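# Set the orange cup mouth-up inside the black bowl

## Task

Put the orange cup into the black bowl so that it stands upright with its opening facing up.

## Robot and tools

Robot: two arms. left_arm carries a left hand and sits on the +y side; right_arm carries a right hand on the -y side. Calibrated bases in the scene frame: left_arm at (-0.019, +0.286, 0) m, right_arm at (-0.038, -0.336, 0) m, both facing almost straight along +x. Scene frame: origin at table-top height halfway between the nominal bases, +z up, +x out over the table. Arm names do not correspond to image sides. A camera stand is fixed behind the arms.

Frames: every hand pose, target and offset uses that arm's own base axes. Rotations turn about the Hand target position. Fixed cameras and the table use the scene frame.

Hand point: a spot 0.15 m out from the wrist face along the fingers and 0.05 m in front of the palm. Its +z runs along the straight fingers, which extend 0.06 to 0.07 m past it. Its +y points out of the palm. Its +x runs across the palm away from the thumb on the right hand and toward the thumb on the left hand. A wrist bracket on the little-finger side can strike objects.

execute_actions(actions, cameras): actions is a list of actions. Each action is a table of at most 15 rows, one row per 1/30 s step. A short table repeats its final row until 15 steps are done. Each row has 28 numbers, all in [-1, 1]. Numbers 1-6 are left_arm dx, dy, dz, rx, ry, rz. Numbers 7-14 are the left hand: little, ring, middle, index, thumb_bend, thumb_turn, force_limit, speed. Numbers 15-20 are right_arm dx..rz. Numbers 21-28 are the right hand in the same hand order. The pose numbers are offsets, not poses. They are measured from the arm's Hand target at the start of that action, and every row counts from that same start. A later action counts from the new Hand target, so repeating an offset keeps moving the arm. Scale: 1.0 equals 0.6 m or 180 degrees. rx, ry, rz form one rotation vector. Six zeros re-request the current Hand target. Camera images come back only when actions is empty or cameras names them.

Hand numbers: for each finger, +1 is straight and -1 is curled. thumb_bend goes from +1 straight to -1 fully bent. thumb_turn goes from +1 beside the palm to -1 opposite the fingers. force_limit maps -1..+1 to roughly 0..10 N at the fingertip, or 0..15 N for the two thumb motors. A closing motor stops at that force. speed runs from near zero at -1 to full at +0.48 and stays full up to +1. For a gentle grip, close at speed -0.94 or below. With the thumb turned in front (thumb_turn -1), the hand can enclose objects about 0.035 to 0.065 m thick. No number means 'unchanged'. To keep a hand as it is, resend the last eight numbers you sent to it. If you have not sent any yet, use its hand_measured values plus hand_force_limit and hand_speed. To tighten, raise force_limit and send a target more closed than hand_measured. To loosen, send a target more open than hand_measured.

move(target, speed, blend, blocking, cameras): target is one 28-number row or a list of up to 15 rows. Every row is an offset from the Hand targets at the start of the move, not from the previous row. The hand drives along straight paths. speed is the top path speed in m/s, from 0.002 to 4.3, default 0.25. Turning is limited to twice that value in rad/s. You may give one speed per target. blend, in m, rounds corners between listed targets; 0 means stop at each one. The move lasts at least 0.5 s and at most 10 s for the whole list. Hand numbers of the first target are sent at the start. Those of later targets are sent on arrival, once everything is at rest. Paths do not avoid obstacles or the other arm. Faster moves lag, stray and hit harder. blocking=false returns after about 0.5 s while the move continues. The result adds a 'move:' line with the ending: done, off_target, moving, held or fault. limits=paced means a pose was clipped; limits=held means steps were withheld. An arm counts as done when it rests within 10 mm and 2 degrees of its target.

wait(seconds): 0 to 10 s; arms hold their last commands. stop(): brakes a running move. zoom_image(camera, region): camera is cam_high, cam_left_wrist or cam_right_wrist. region is [x0, y0, x1, y1] in pixels of that camera's newest image, at most 504 by 504. show_instructions(): shows the reference pages. finished_scene(): ends the scene for good.

Results: each arm reports end_effector_position (m) and end_effector_quat_wxyz in its base frame, plus Hand target, the pose the next offsets count from. Hands report hand_measured, hand_stopped_by (moving, target, force, stalled, fault), hand_load_n (positive means pushed open; near 0 after a lost grip), hand_force_limit and hand_speed. Also listed: joint positions, velocities and torques (biased and noisy), step readings for action calls, and MOTOR HOT or OVER-TEMPERATURE FAULT lines. Cameras: cam_high (fixed, 672x504), and fisheye wrist cameras cam_left_wrist and cam_right_wrist (672x504).

Behaviour: the hand often stops 1 to 3 cm, sometimes 5 cm, short of a commanded pose, usually below it. This alone does not mean contact. The next command, even all zeros, asks for the pose again; if it still falls short, send the missing distance as an offset. Each step clips commanded orientation to within 40 degrees of the actual orientation. A blocked arm keeps pressing until it is commanded back past its hand point.

Avoid: letting the arms or hands touch or squeeze each other; fast or hard contact with the table, bowl or stand; dropping the cup or releasing it while it moves; anything leaving the table. Do not pass the hand near its own base. Do not press fingers hard. Avoid long stretched-out holds or pushes toward unreachable poses, which overheat motors and can make an arm fall. Objects may occasionally be nudged by outside pushes. The cup must remain upright in the bowl after the robot lets go.

Each tool is called after "Emit:" by a JSON object that holds its "api" and its "payload", one argument or row to a line.

Reference images:

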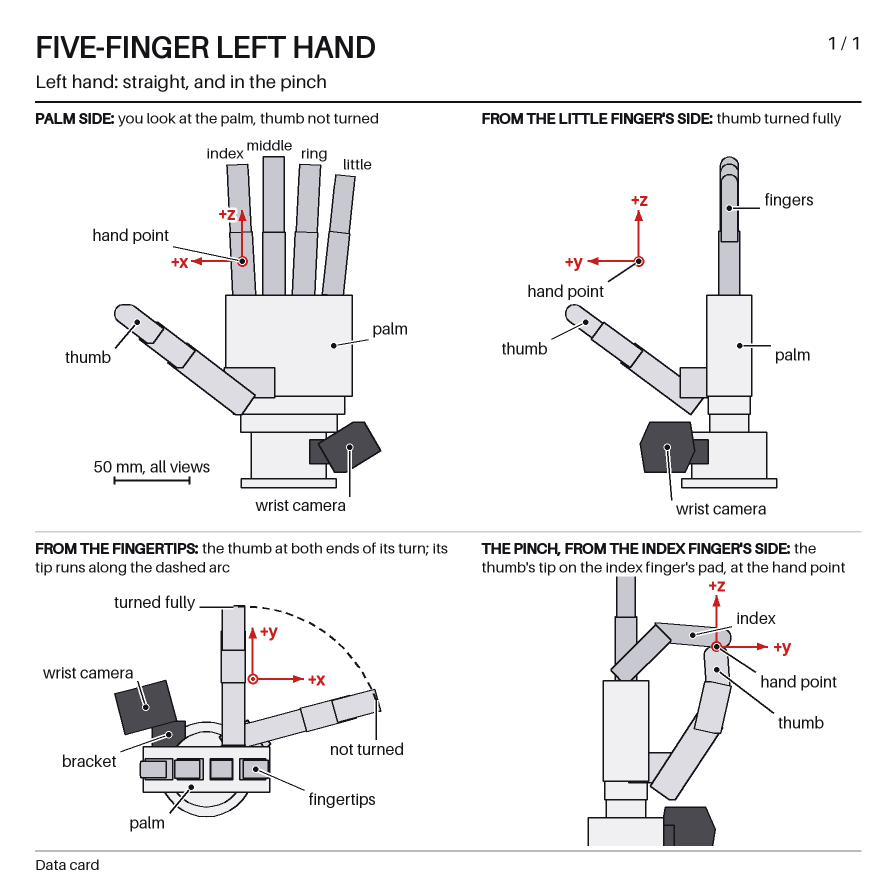

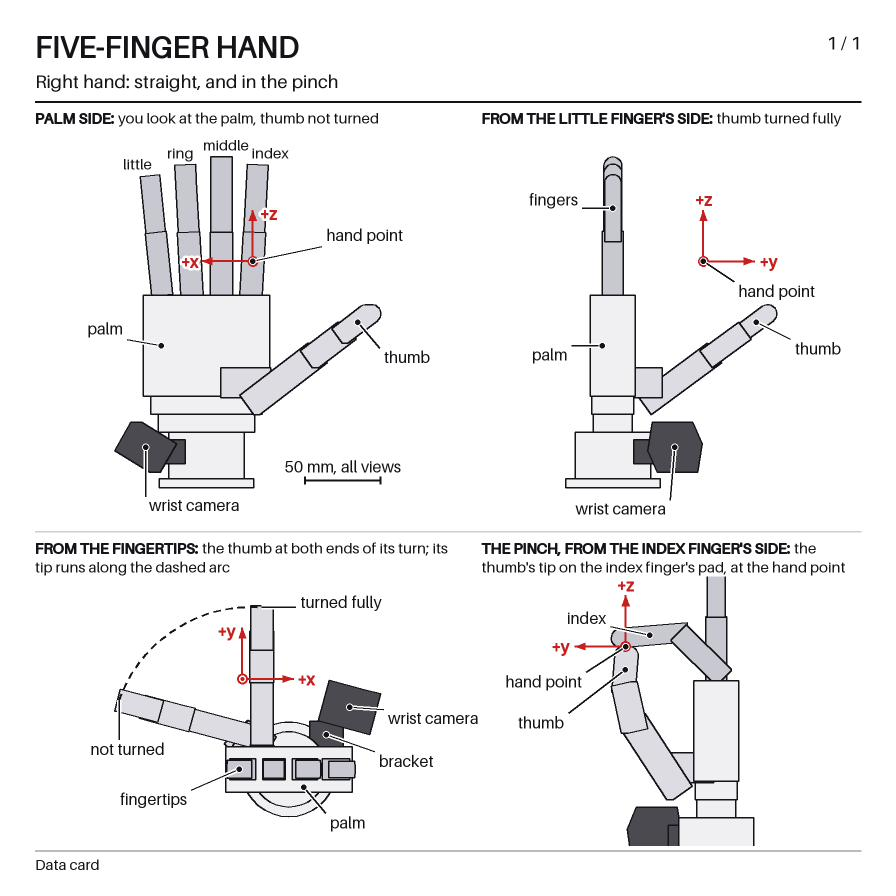

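## Session

Emit:
{"api": "execute_actions", "payload": {
  "actions": []
}}

Scene clock: 0.00 s.
left_arm: end_effector_position=(+0.4377, +0.2796, +0.2108) hand_measured=(+1.000, +1.000, +1.000, +1.000, +1.000, +1.000) hand_load_n=(+0.0, +0.0, +0.0, +0.0, +0.0, +0.0) hand_stopped_by=(target, target, target, target, target, target) hand_force_limit=0.00 hand_speed=-0.80 end_effector_quat_wxyz=(+0.254, -0.586, +0.754, -0.150) | right_arm: end_effector_position=(+0.2687, +0.3743, +0.1557) hand_measured=(+1.000, +1.000, +1.000, +1.000, +1.000, +1.000) hand_load_n=(+0.0, +0.0, +0.0, +0.0, +0.0, +0.0) hand_stopped_by=(target, target, target, target, target, target) hand_force_limit=0.00 hand_speed=-0.80 end_effector_quat_wxyz=(+0.479, -0.231, +0.828, +0.177)
Joint positions: left_arm=[0.631 1.484 1.377 -0.925 0.277 0.804] | right_arm=[0.968 1.087 0.397 0.166 0.299 1.821]
Joint velocities: within noise
Joint torques (N m): no reading
Heat: left arm: hottest waist 29 °C; right arm: hottest elbow 30 °C.
Hand target: left_arm +0.4452, +0.2851, +0.2256; +0.270, -0.582, +0.752, -0.151 | right_arm +0.2723, +0.3796, +0.1651; +0.485, -0.229, +0.824, +0.182

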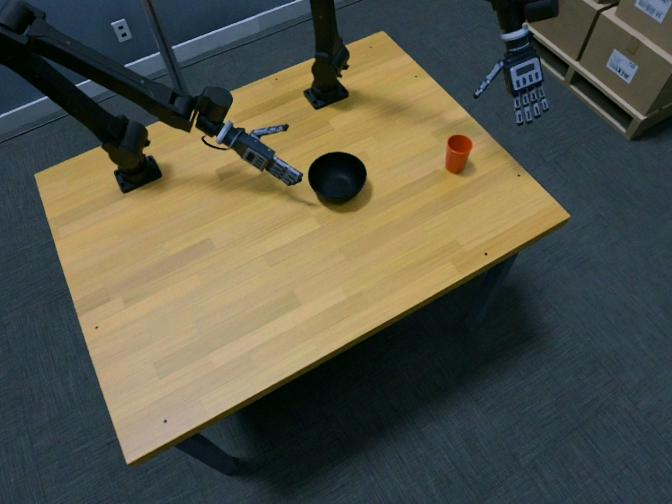

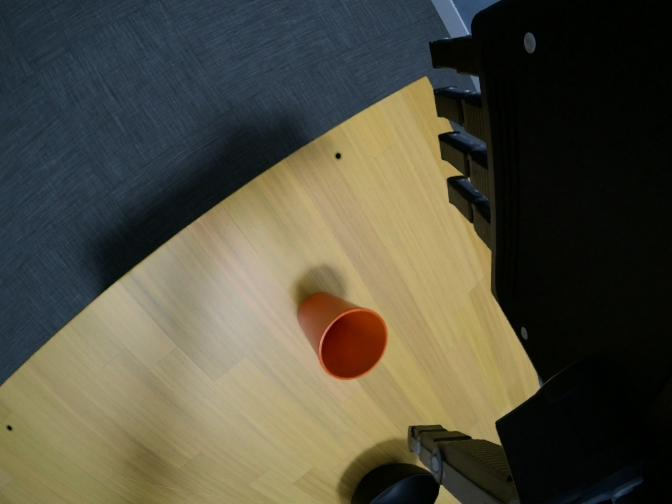

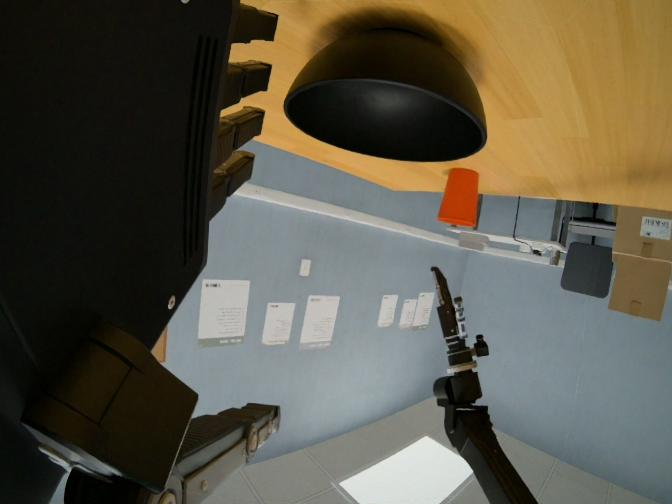

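Emit:
{"api": "zoom_image", "payload": {
  "camera": "cam_high",
  "region": [220, 60, 572, 324]
}}

Emit:
{"api": "zoom_image", "payload": {
  "camera": "cam_left_wrist",
  "region": [200, 200, 500, 500]
}}

Scaled by 1.432 from the camera's 672x504 image, which has a finer 960x720 frame.

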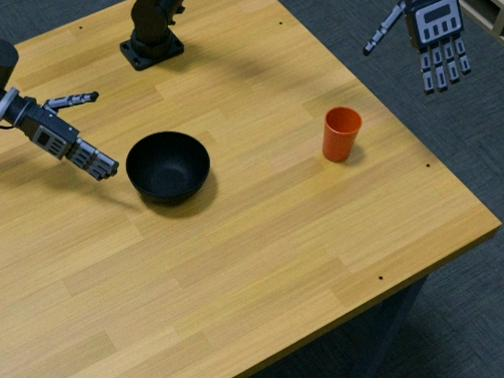

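Scaled by 1.680 from the camera's 672x504 image, which has a finer 960x720 frame.

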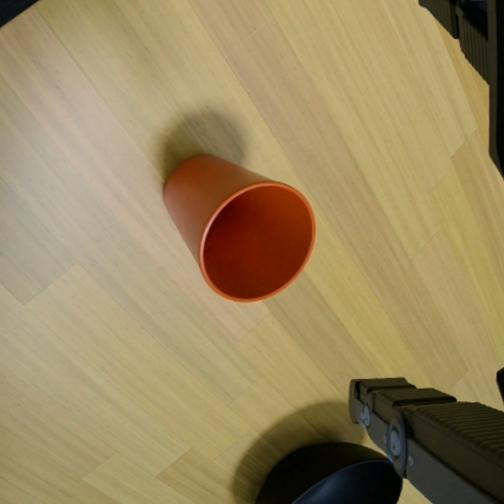

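Emit:
{"api": "move", "payload": {
  "target": [-0.040, -0.210, -0.073, -0.0637, -0.124, 0.1528, 1, 1, 1, 1, 1, -1, 0.0, -0.2, 0.183, -0.257, 0.05, 0, 0, -0.13, 1, 1, 1, 1, 1, 1, 0.0, -0.8],
  "speed": 0.3,
  "cameras": ["all"]
}}

Scene clock: 109.37 s.
left_arm: end_effector_position=(+0.4176, +0.1641, +0.1765) hand_measured=(+1.000, +1.000, +1.000, +1.000, +1.000, -1.000) hand_load_n=(+0.0, +0.0, +0.0, +0.0, +0.0, +0.0) hand_stopped_by=(target, target, target, target, target, target) hand_force_limit=0.00 hand_speed=-0.20 end_effector_quat_wxyz=(-0.371, +0.731, -0.511, +0.256) | right_arm: end_effector_position=(+0.3759, +0.2270, +0.1821) hand_measured=(+1.000, +1.000, +1.000, +1.000, +1.000, +1.000) hand_load_n=(+0.0, +0.0, +0.0, +0.0, +0.0, +0.0) hand_stopped_by=(target, target, target, target, target, target) hand_force_limit=0.00 hand_speed=-0.80 end_effector_quat_wxyz=(+0.504, -0.061, +0.858, +0.079)
Joint positions: left_arm=[0.475 1.087 0.787 -0.338 0.095 0.076] | right_arm=[0.562 0.93 0.397 0.008 0.293 1.821]
Joint torques (N m): left_arm=[-1.49 -5.83 10.62 2.35 -0.13 -0.02] | right_arm=[-0.26 -3.6 11.63 1.4 -0.02 -0.12]
Heat: left arm: hottest elbow 40 °C; right arm: hottest elbow 39 °C.
Hand target: left_arm +0.4212, +0.1591, +0.1818; -0.379, +0.726, -0.509, +0.265 | right_arm +0.3821, +0.2254, +0.1950; +0.512, -0.057, +0.854, +0.080
Off the commanded pose: left_arm 0.008 m, 1 deg | right_arm 0.015 m, 1 deg.
move: off_target (right_arm)

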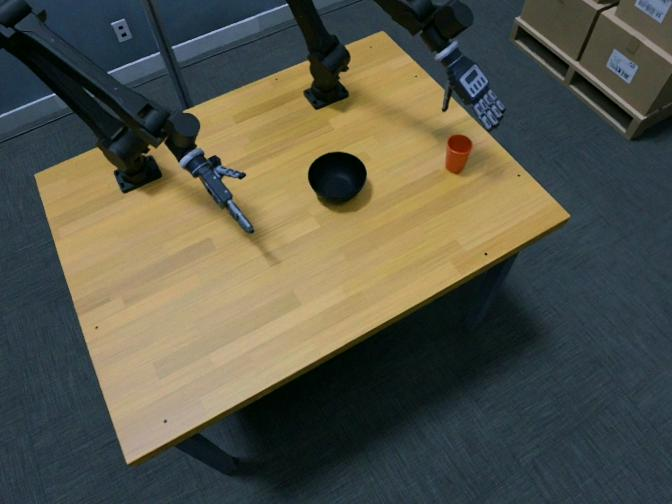

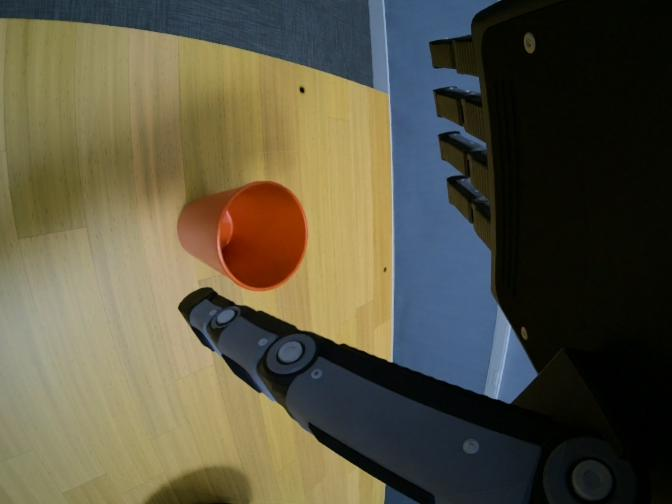

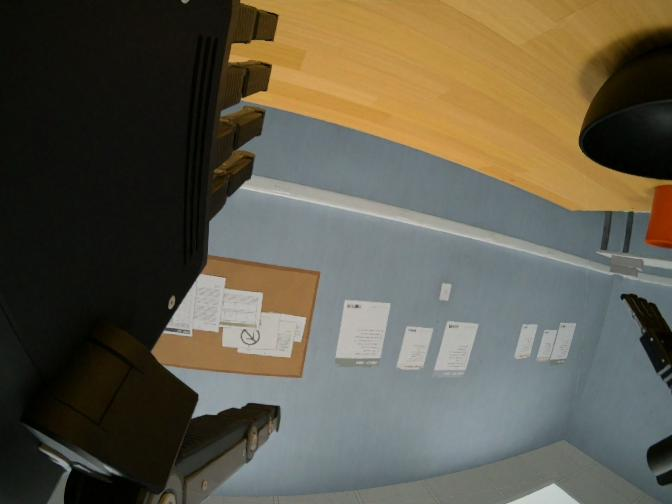

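Emit:
{"api": "zoom_image", "payload": {
  "camera": "cam_high",
  "region": [400, 50, 540, 190]
}}

Scaled by 3.600 from the camera's 672x504 image, which has a finer 960x720 frame.

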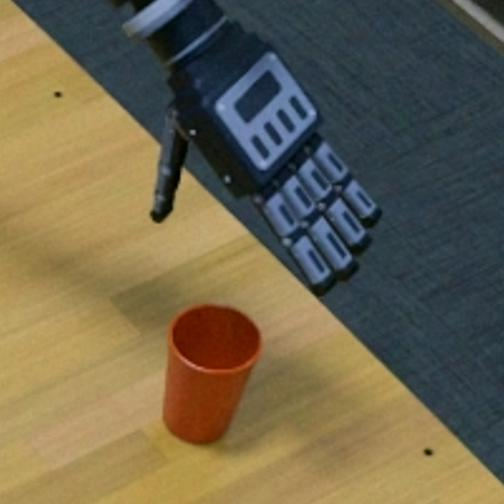

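Emit:
{"api": "move", "payload": {
  "target": [
    [0.0187, -0.0008, -0.04, 0, 0, 0, 1, 1, 1, 1, 1, -1, 0.0, -0.2, 0,0,0,0,0,0, 1, 1, 1, 1, 1, 1, 0.0, -0.8],
    [0.0187, -0.0008, -0.1752, 0, 0, 0, 1, 1, 1, 1, 1, -1, 0.0, -0.2, 0,0,0,0,0,0, 1, 1, 1, 1, 1, 1, 0.0, -0.8]
  ],
  "speed": 0.15,
  "blend": [0.01, 0],
  "cameras": ["all"]
}}

Scene clock: 176.43 s.
left_arm: end_effector_position=(+0.4279, +0.1639, +0.0779) hand_measured=(+1.000, +1.000, +1.000, +1.000, +1.000, -1.000) hand_load_n=(+0.0, +0.0, +0.0, +0.0, +0.0, +0.0) hand_stopped_by=(target, target, target, target, target, target) hand_force_limit=0.00 hand_speed=-0.20 end_effector_quat_wxyz=(-0.378, +0.729, -0.509, +0.259) | right_arm: end_effector_position=(+0.3759, +0.2270, +0.1821) hand_measured=(+1.000, +1.000, +1.000, +1.000, +1.000, +1.000) hand_load_n=(+0.0, +0.0, +0.0, +0.0, +0.0, +0.0) hand_stopped_by=(target, target, target, target, target, target) hand_force_limit=0.00 hand_speed=-0.80 end_effector_quat_wxyz=(+0.504, -0.061, +0.858, +0.079)
Joint positions: left_arm=[0.459 1.26 0.618 0.021 0.081 0.067] | right_arm=[0.562 0.93 0.397 0.008 0.293 1.821]
Joint torques (N m): left_arm=[-1.61 -5.42 9.36 2.41 -0.14 -0.04] | right_arm=[-0.26 -3.72 11.64 1.42 -0.02 -0.12]
Heat: left arm: hottest elbow 39 °C; right arm: hottest elbow 42 °C.
Hand target: left_arm +0.4324, +0.1586, +0.0767; -0.379, +0.726, -0.509, +0.265 | right_arm +0.3821, +0.2254, +0.1950; +0.512, -0.057, +0.854, +0.080
Off the commanded pose: left_arm 0.007 m, 1 deg | right_arm 0.014 m, 1 deg.
move: off_target (right_arm)

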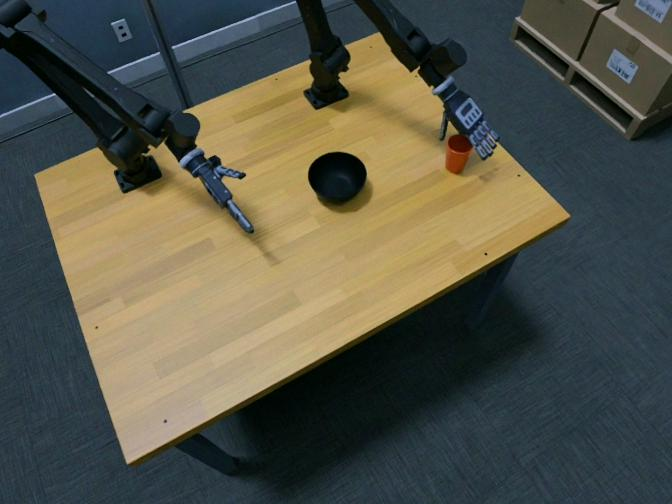

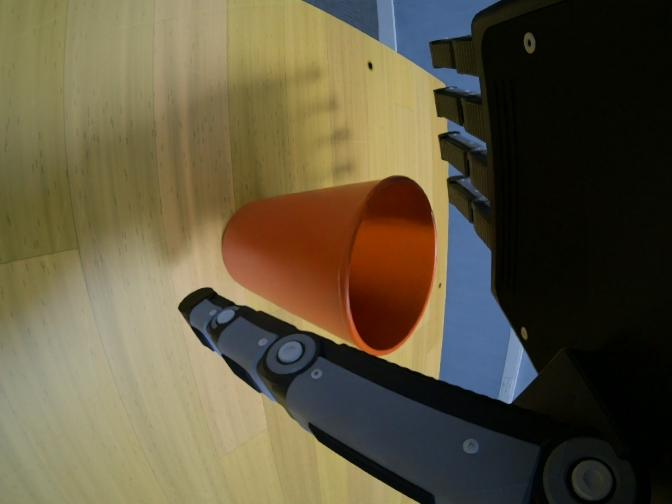

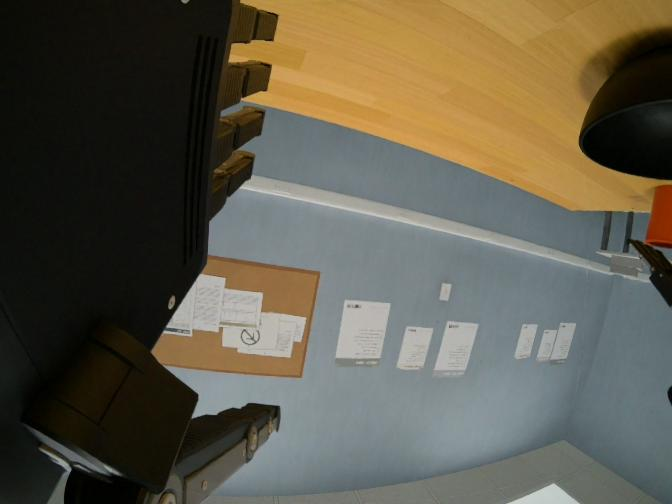

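Emit:
{"api": "zoom_image", "payload": {
  "camera": "cam_high",
  "region": [410, 80, 520, 190]
}}

Scaled by 4.582 from the camera's 672x504 image, which has a finer 960x720 frame.

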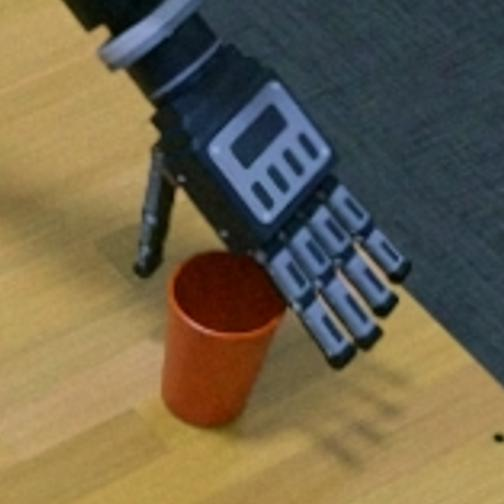

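Emit:
{"api": "move", "payload": {
  "target": [
    [0.013, -0.0042, -0.0115, 0, 0, 0, 1, 1, 1, 1, 1, -1, 0.0, -0.2, 0,0,0,0,0,0, 1, 1, 1, 1, 1, 1, 0.0, -0.8],
    [0.013, -0.0042, -0.0115, 0, 0, 0, 1, 1, 0.7, 0.6, 0.6, -1, -0.6, -0.75, 0,0,0,0,0,0, 1, 1, 1, 1, 1, 1, 0.0, -0.8]
  ],
  "speed": 0.1,
  "cameras": ["all"]
}}

Scene clock: 201.97 s.
left_arm: end_effector_position=(+0.4341, +0.1605, +0.0697) hand_measured=(+1.000, +1.000, +0.700, +0.600, +0.600, -1.000) hand_load_n=(+0.0, +0.0, +0.0, +0.0, +0.0, +0.0) hand_stopped_by=(target, target, target, target, target, target) hand_force_limit=-0.60 hand_speed=-0.75 end_effector_quat_wxyz=(-0.377, +0.729, -0.509, +0.259) | right_arm: end_effector_position=(+0.3759, +0.2270, +0.1821) hand_measured=(+1.000, +1.000, +1.000, +1.000, +1.000, +1.000) hand_load_n=(+0.0, +0.0, +0.0, -0.5, +0.0, +0.0) hand_stopped_by=(target, target, target, target, target, target) hand_force_limit=0.00 hand_speed=-0.80 end_effector_quat_wxyz=(+0.504, -0.061, +0.858, +0.079)
Joint positions: left_arm=[0.443 1.29 0.618 0.05 0.067 0.057] | right_arm=[0.562 0.93 0.397 0.008 0.293 1.821]
Joint torques (N m): left_arm=[-1.55 -5.54 9.62 2.36 -0.14 -0.03] | right_arm=[-0.32 -3.72 11.64 1.42 -0.02 -0.13]
Heat: left arm: hottest elbow 39 °C; right arm: hottest elbow 42 °C.
Hand target: left_arm +0.4403, +0.1561, +0.0698; -0.378, +0.726, -0.509, +0.265 | right_arm +0.3821, +0.2254, +0.1950; +0.512, -0.057, +0.854, +0.080
Off the commanded pose: left_arm 0.008 m, 1 deg | right_arm 0.014 m, 1 deg.
move: off_target (right_arm)

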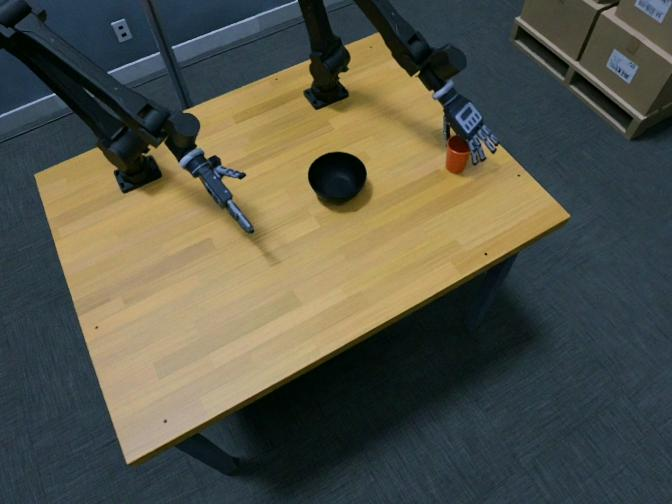

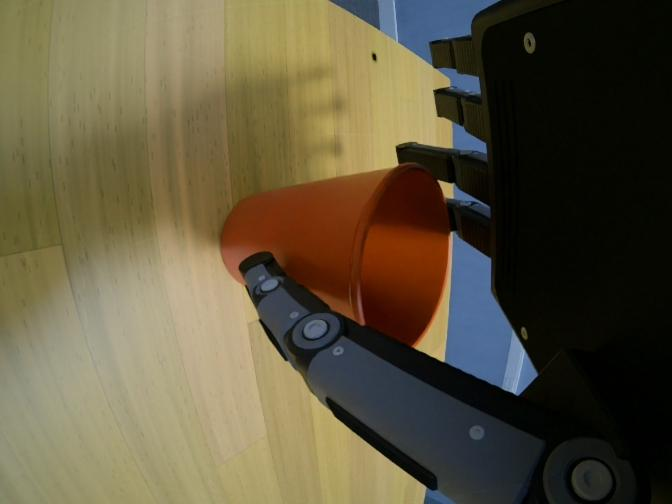

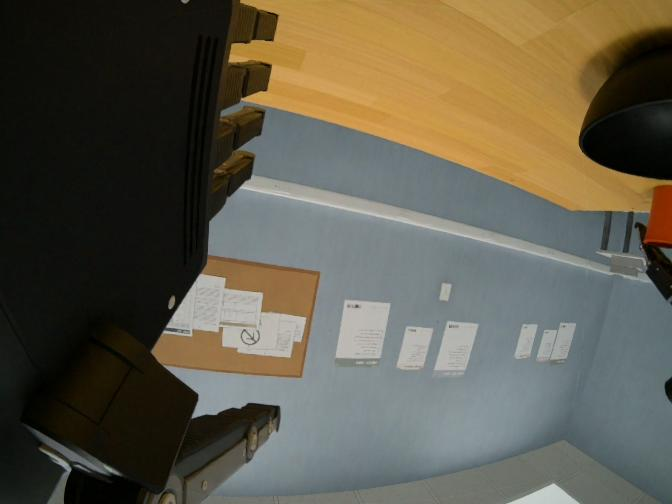

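Emit:
{"api": "zoom_image", "payload": {
  "camera": "cam_high",
  "region": [410, 80, 520, 190]
}}

Emit:
{"api": "zoom_image", "payload": {
  "camera": "cam_left_wrist",
  "region": [200, 130, 500, 390]
}}

Scaled by 4.582 from the camera's 672x504 image, which has a finer 960x720 frame.

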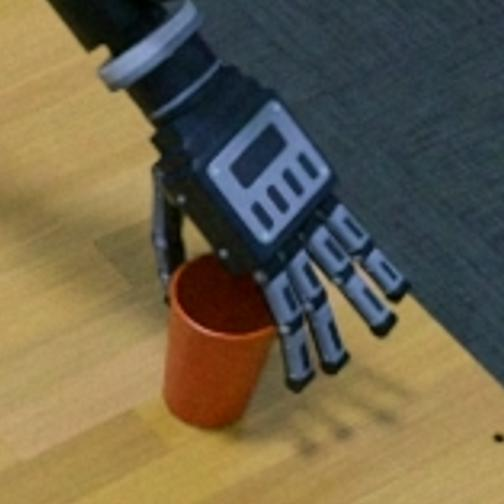

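Scaled by 1.680 from the camera's 672x504 image, which has a finer 960x720 frame.

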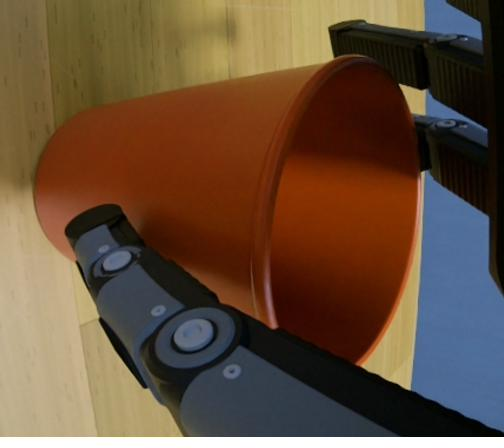

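Emit:
{"api": "move", "payload": {
  "target": [0.0, -0.0125, 0.0, 0, 0, 0, 1, 1, 0.7, 0.6, 0.6, -1, -0.6, -0.75, 0,0,0,0,0,0, 1, 1, 1, 1, 1, 1, 0.0, -0.8],
  "speed": 0.1,
  "cameras": ["cam_high", "cam_left_wrist"]
}}

Emit:
{"api": "zoom_image", "payload": {
  "camera": "cam_high",
  "region": [410, 80, 520, 190]
}}

Scene clock: 215.97 s.
left_arm: end_effector_position=(+0.4368, +0.1543, +0.0696) hand_measured=(+1.000, +1.000, +0.700, +0.600, +0.600, -1.000) hand_load_n=(+0.0, +0.0, +0.0, +0.0, +0.0, +0.0) hand_stopped_by=(target, target, target, target, target, target) hand_force_limit=-0.60 hand_speed=-0.75 end_effector_quat_wxyz=(-0.377, +0.729, -0.510, +0.258) | right_arm: end_effector_position=(+0.3759, +0.2270, +0.1821) hand_measured=(+1.000, +1.000, +1.000, +1.000, +1.000, +1.000) hand_load_n=(+0.0, +0.0, +0.0, +0.0, +0.0, +0.0) hand_stopped_by=(target, target, target, target, target, target) hand_force_limit=0.00 hand_speed=-0.80 end_effector_quat_wxyz=(+0.504, -0.061, +0.858, +0.079)
Joint positions: left_arm=[0.423 1.29 0.618 0.05 0.051 0.046] | right_arm=[0.562 0.93 0.397 0.008 0.293 1.821]
Joint torques (N m): left_arm=[-1.49 -6.07 8.95 2.35 -0.16 -0.04] | right_arm=[-0.32 -3.66 11.66 1.43 -0.02 -0.13]
Heat: left arm: hottest elbow 39 °C; right arm: hottest elbow 42 °C.
Hand target: left_arm +0.4403, +0.1486, +0.0698; -0.378, +0.726, -0.509, +0.265 | right_arm +0.3821, +0.2254, +0.1950; +0.512, -0.057, +0.854, +0.080
Off the commanded pose: left_arm 0.007 m, 1 deg | right_arm 0.014 m, 1 deg.
move: off_target (right_arm)
Images, in order (width x height): cam_high 672x504, cam_left_wrist 672x504.

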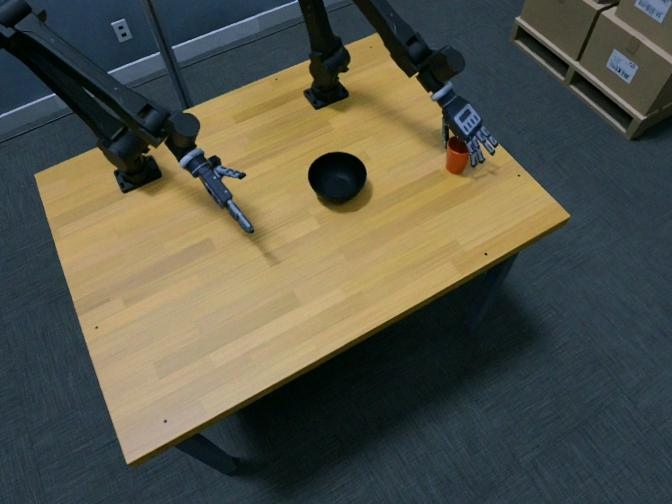

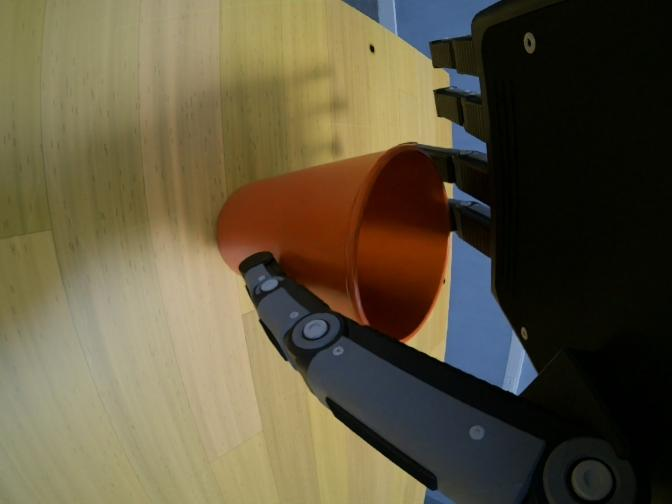

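Scaled by 4.582 from the camera's 672x504 image, which has a finer 960x720 frame.

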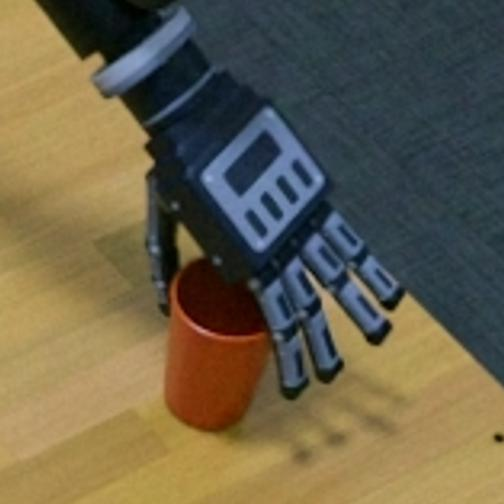

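Emit:
{"api": "move", "payload": {
  "target": [0.0, 0.0, 0.0, 0, 0, 0, 1, 1, 0.15, 0.0, 0.6, -1, -0.6, -0.92, 0,0,0,0,0,0, 1, 1, 1, 1, 1, 1, 0.0, -0.8],
  "speed": 0.1,
  "cameras": ["cam_high", "cam_left_wrist"]
}}

Emit:
{"api": "zoom_image", "payload": {
  "camera": "cam_high",
  "region": [410, 80, 520, 190]
}}

Scene clock: 221.53 s.
left_arm: end_effector_position=(+0.4373, +0.1545, +0.0701) hand_measured=(+1.000, +1.000, +0.410, +0.452, +0.602, -1.000) hand_load_n=(+0.0, +0.0, +2.0, +0.5, +8.5, +1.5) hand_stopped_by=(target, target, force, force, target, target) hand_force_limit=-0.60 hand_speed=-0.92 end_effector_quat_wxyz=(-0.377, +0.729, -0.509, +0.259) | right_arm: end_effector_position=(+0.3759, +0.2270, +0.1821) hand_measured=(+1.000, +1.000, +1.000, +1.000, +1.000, +1.000) hand_load_n=(+0.0, +0.0, +0.0, +0.0, +0.0, +0.0) hand_stopped_by=(target, target, target, target, target, target) hand_force_limit=0.00 hand_speed=-0.80 end_effector_quat_wxyz=(+0.504, -0.061, +0.858, +0.079)
Joint positions: left_arm=[0.423 1.29 0.618 0.052 0.051 0.044] | right_arm=[0.562 0.93 0.397 0.008 0.293 1.821]
Joint torques (N m): left_arm=[-1.55 -6.07 8.94 2.28 -0.15 -0.02] | right_arm=[-0.26 -3.66 11.66 1.43 -0.02 -0.12]
Heat: left arm: hottest elbow 38 °C; right arm: hottest elbow 42 °C.
Hand target: left_arm +0.4402, +0.1487, +0.0698; -0.379, +0.726, -0.509, +0.265 | right_arm +0.3821, +0.2254, +0.1950; +0.512, -0.057, +0.854, +0.080
Off the commanded pose: left_arm 0.007 m, 1 deg | right_arm 0.014 m, 1 deg.
move: off_target (right_arm)
Images, in order (width x height): cam_high 672x504, cam_left_wrist 672x504.

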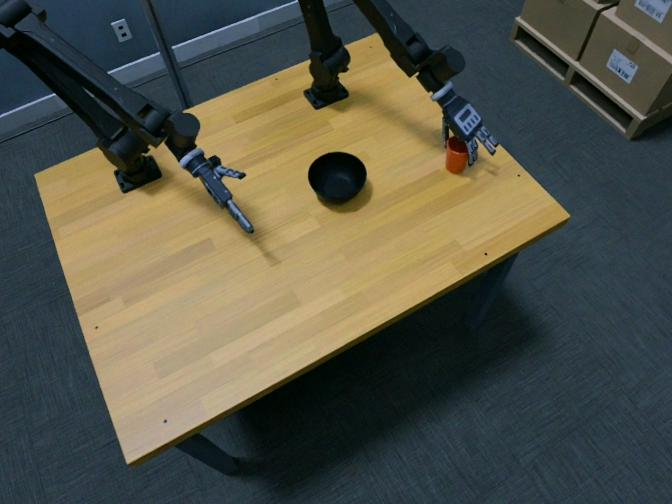

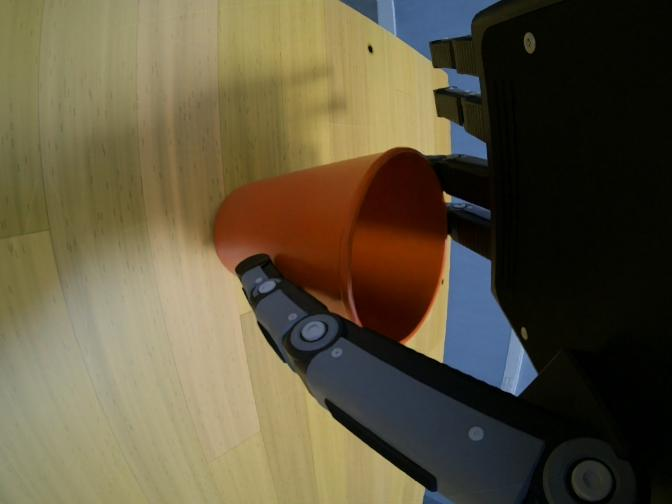

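Scaled by 4.582 from the camera's 672x504 image, which has a finer 960x720 frame.

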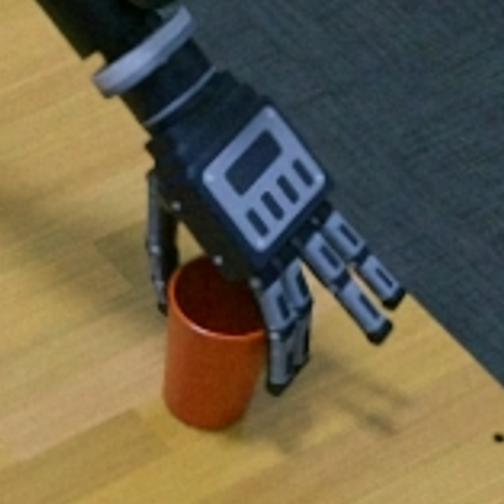

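Emit:
{"api": "move", "payload": {
  "target": [0.0, 0.0, 0.0, 0, 0, 0, 1, 1, 0.15, -0.05, 0.6, -1, -0.6, -0.92, 0,0,0,0,0,0, 1, 1, 1, 1, 1, 1, 0.0, -0.8],
  "speed": 0.1,
  "cameras": []
}}

Emit:
{"api": "move", "payload": {
  "target": [0.0, 0.0, 0.06, 0, 0, 0, 1, 1, 0.15, -0.05, 0.6, -1, -0.6, -0.92, 0,0,0,0,0,0, 1, 1, 1, 1, 1, 1, 0.0, -0.8],
  "speed": 0.06,
  "cameras": ["cam_high", "cam_left_wrist"]
}}

Emit:
{"api": "zoom_image", "payload": {
  "camera": "cam_high",
  "region": [410, 80, 520, 190]
}}

Scene clock: 232.70 s.
left_arm: end_effector_position=(+0.4373, +0.1545, +0.0701) hand_measured=(+1.000, +1.000, +0.410, +0.430, +0.604, -1.000) hand_load_n=(+0.0, +0.0, +1.0, +2.0, +9.0, +0.5) hand_stopped_by=(target, target, force, force, target, target) hand_force_limit=-0.60 hand_speed=-0.92 end_effector_quat_wxyz=(-0.377, +0.729, -0.509, +0.259) | right_arm: end_effector_position=(+0.3759, +0.2270, +0.1821) hand_measured=(+1.000, +1.000, +1.000, +1.000, +1.000, +1.000) hand_load_n=(+0.0, +0.0, +0.0, +0.0, +0.0, +0.0) hand_stopped_by=(target, target, target, target, target, target) hand_force_limit=0.00 hand_speed=-0.80 end_effector_quat_wxyz=(+0.504, -0.061, +0.858, +0.079)
Joint positions: left_arm=[0.423 1.29 0.618 0.052 0.051 0.044] | right_arm=[0.562 0.93 0.397 0.008 0.293 1.821]
Joint torques (N m): left_arm=[-1.55 -6.12 8.95 2.28 -0.15 -0.02] | right_arm=[-0.32 -3.66 11.64 1.42 -0.02 -0.12]
Heat: left arm: hottest elbow 38 °C; right arm: hottest elbow 43 °C.
Hand target: left_arm +0.4402, +0.1487, +0.0698; -0.379, +0.726, -0.509, +0.265 | right_arm +0.3821, +0.2254, +0.1950; +0.512, -0.057, +0.854, +0.080
Off the commanded pose: left_arm 0.007 m, 1 deg | right_arm 0.014 m, 1 deg.
move: off_target (right_arm)
No camera images: "cameras" was empty.

Scene clock: 233.90 s.
left_arm: end_effector_position=(+0.4203, +0.1469, +0.0785) hand_measured=(+1.000, +1.000, +0.410, +0.430, +0.604, -1.000) hand_load_n=(+0.0, +0.0, +1.0, +2.0, +9.5, +0.5) hand_stopped_by=(target, target, force, force, target, target) hand_force_limit=-0.60 hand_speed=-0.92 end_effector_quat_wxyz=(-0.361, +0.737, -0.514, +0.249) | right_arm: end_effector_position=(+0.3759, +0.2270, +0.1821) hand_measured=(+1.000, +1.000, +1.000, +1.000, +1.000, +1.000) hand_load_n=(+0.0, +0.0, +0.0, +0.0, +0.0, +0.0) hand_stopped_by=(target, target, target, target, target, target) hand_force_limit=0.00 hand_speed=-0.80 end_effector_quat_wxyz=(+0.504, -0.061, +0.858, +0.079)
Joint positions: left_arm=[0.423 1.227 0.618 -0.054 0.051 0.044] | right_arm=[0.562 0.93 0.397 0.008 0.293 1.821]
Joint torques (N m): left_arm=[-1.55 -6.59 14.01 1.62 -0.12 -0.02] | right_arm=[-0.21 -3.66 11.66 1.4 -0.02 -0.13]
Heat: left arm: hottest elbow 38 °C; right arm: hottest elbow 43 °C.
Hand target: left_arm +0.4403, +0.1487, +0.1059; -0.379, +0.726, -0.509, +0.265 | right_arm +0.3821, +0.2254, +0.1950; +0.512, -0.057, +0.854, +0.080
Off the commanded pose: left_arm 0.034 m, 3 deg | right_arm 0.014 m, 1 deg.
move: off_target (left_arm, right_arm)
Images, in order (width x height): cam_high 672x504, cam_left_wrist 672x504.

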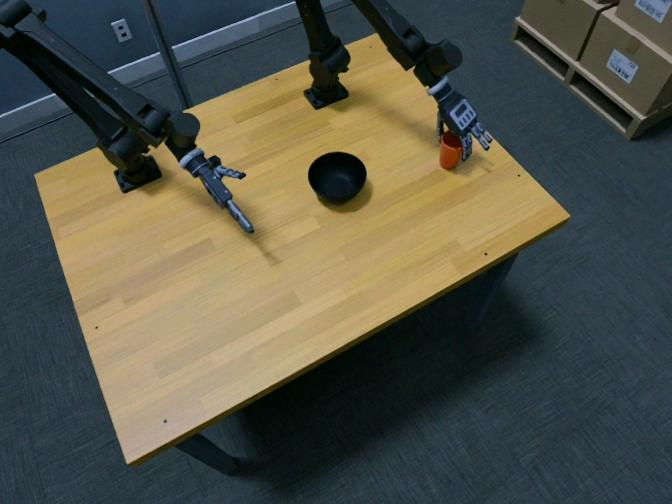

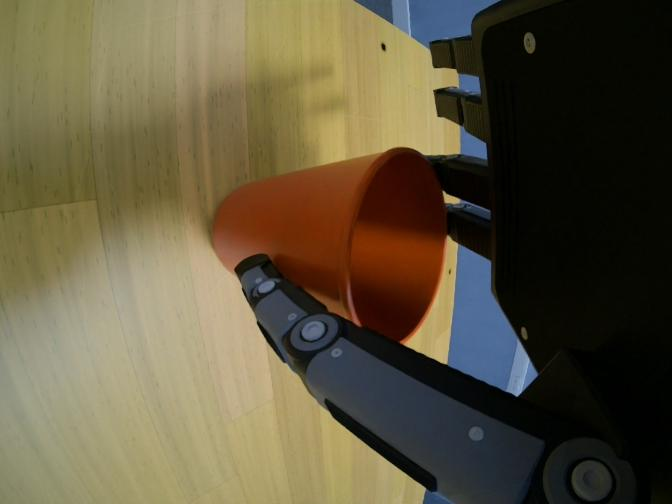

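Scaled by 4.582 from the camera's 672x504 image, which has a finer 960x720 frame.

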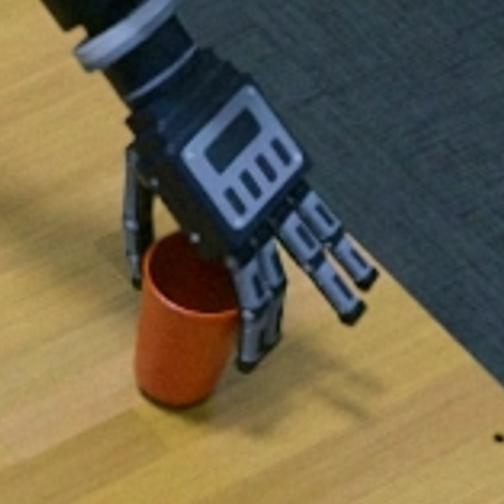

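Emit:
{"api": "zoom_image", "payload": {
  "camera": "cam_high",
  "region": [290, 130, 390, 230]
}}

Scaled by 5.040 from the camera's 672x504 image, which has a finer 960x720 frame.

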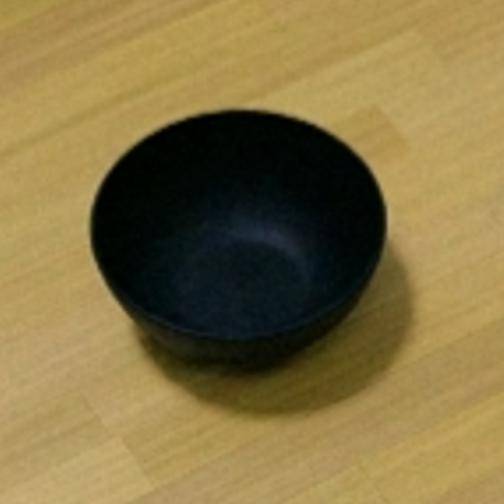

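Emit:
{"api": "move", "payload": {
  "target": [
    [0.0, 0.0, 0.16, 0, 0, 0, 1, 1, 0.15, -0.05, 0.6, -1, -0.6, -0.92, 0,0,0,0,0,0, 1, 1, 1, 1, 1, 1, 0.0, -0.8],
    [-0.1955, -0.5045, 0.16, 0, 0, -0.2222, 1, 1, 0.15, -0.05, 0.6, -1, -0.6, -0.92, 0,0,0,0,0,0, 1, 1, 1, 1, 1, 1, 0.0, -0.8]
  ],
  "speed": [0.12, 0.2],
  "blend": [0.04, 0],
  "cameras": ["all"]
}}

Emit:
{"api": "zoom_image", "payload": {
  "camera": "cam_high",
  "region": [270, 90, 410, 230]
}}

Scene clock: 251.37 s.
left_arm: end_effector_position=(+0.3263, -0.1500, +0.2019) hand_measured=(+1.000, +1.000, +0.410, +0.430, +0.602, -1.000) hand_load_n=(+0.0, +0.0, +0.0, +0.5, +2.5, +0.0) hand_stopped_by=(target, target, force, force, target, target) hand_force_limit=-0.60 hand_speed=-0.92 end_effector_quat_wxyz=(+0.269, -0.509, +0.726, -0.376) | right_arm: end_effector_position=(+0.3759, +0.2270, +0.1821) hand_measured=(+1.000, +1.000, +1.000, +1.000, +1.000, +1.000) hand_load_n=(+0.0, +0.0, +0.0, +0.0, +0.0, +0.0) hand_stopped_by=(target, target, target, target, target, target) hand_force_limit=0.00 hand_speed=-0.80 end_effector_quat_wxyz=(+0.504, -0.061, +0.858, +0.079)
Joint positions: left_arm=[-0.349 0.752 0.664 -0.521 -0.008 0.004] | right_arm=[0.562 0.93 0.397 0.008 0.293 1.821]
Joint torques (N m): left_arm=[-1.49 -1.67 11.45 1.61 -0.18 -0.06] | right_arm=[-0.32 -3.72 11.64 1.4 -0.02 -0.12]
Heat: left arm: hottest elbow 40 °C; right arm: hottest elbow 43 °C.
Hand target: left_arm +0.3230, -0.1541, +0.2020; +0.265, -0.508, +0.727, -0.378 | right_arm +0.3821, +0.2254, +0.1950; +0.512, -0.057, +0.854, +0.080
Off the commanded pose: left_arm 0.005 m, 1 deg | right_arm 0.014 m, 1 deg.
move: off_target (right_arm)

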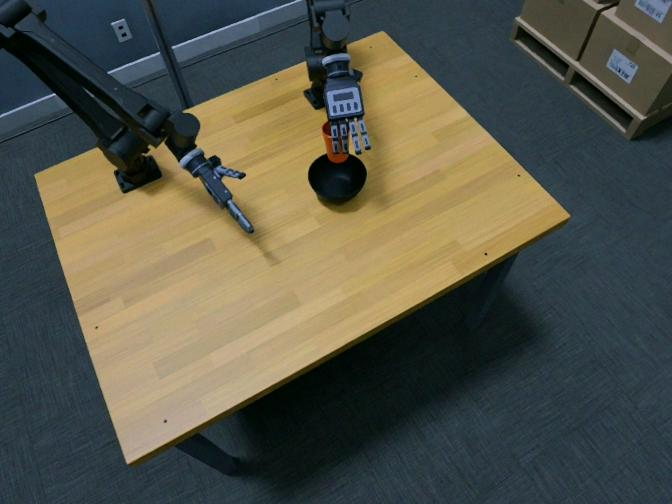

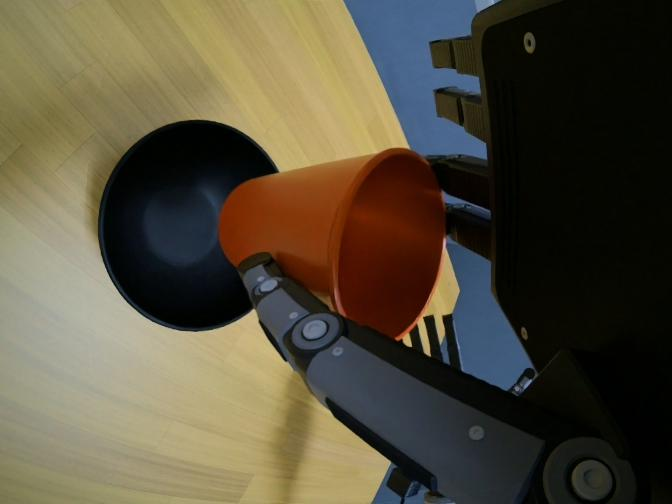

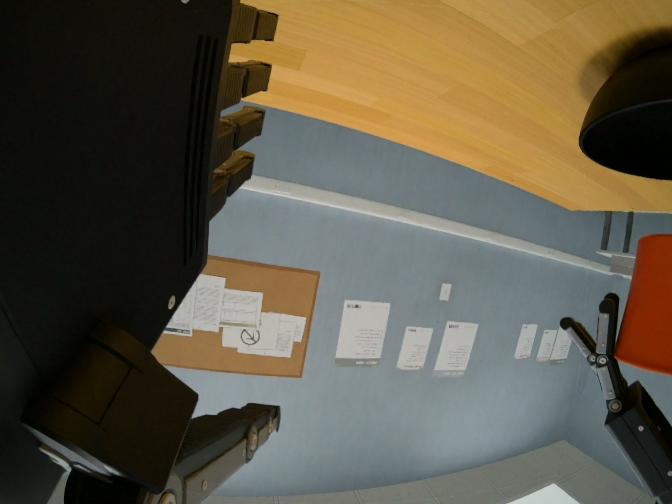

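Scaled by 3.600 from the camera's 672x504 image, which has a finer 960x720 frame.

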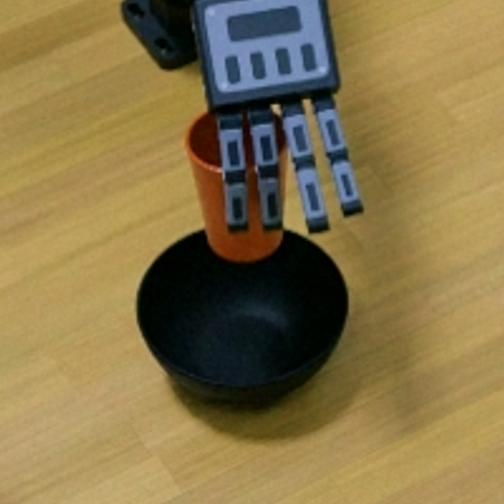

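Emit:
{"api": "zoom_image", "payload": {
  "camera": "cam_left_wrist",
  "region": [80, 100, 480, 380]
}}

Emit:
{"api": "zoom_image", "payload": {
  "camera": "cam_high",
  "region": [305, 110, 375, 180]
}}

Scaled by 1.260 from the camera's 672x504 image, which has a finer 960x720 frame.

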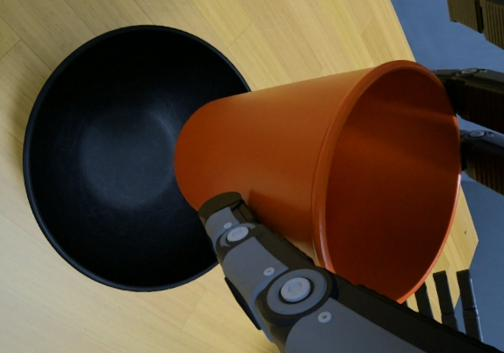

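Scaled by 7.200 from the camera's 672x504 image, which has a finer 960x720 frame.

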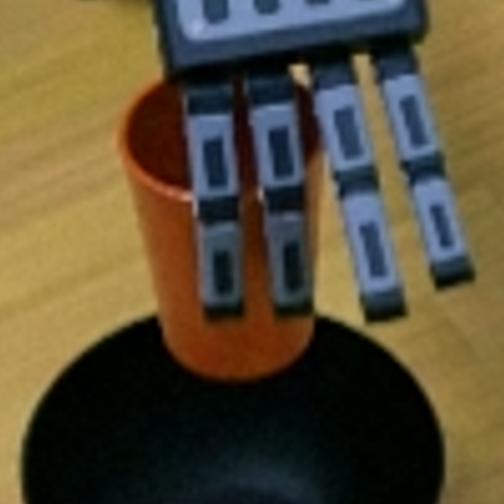

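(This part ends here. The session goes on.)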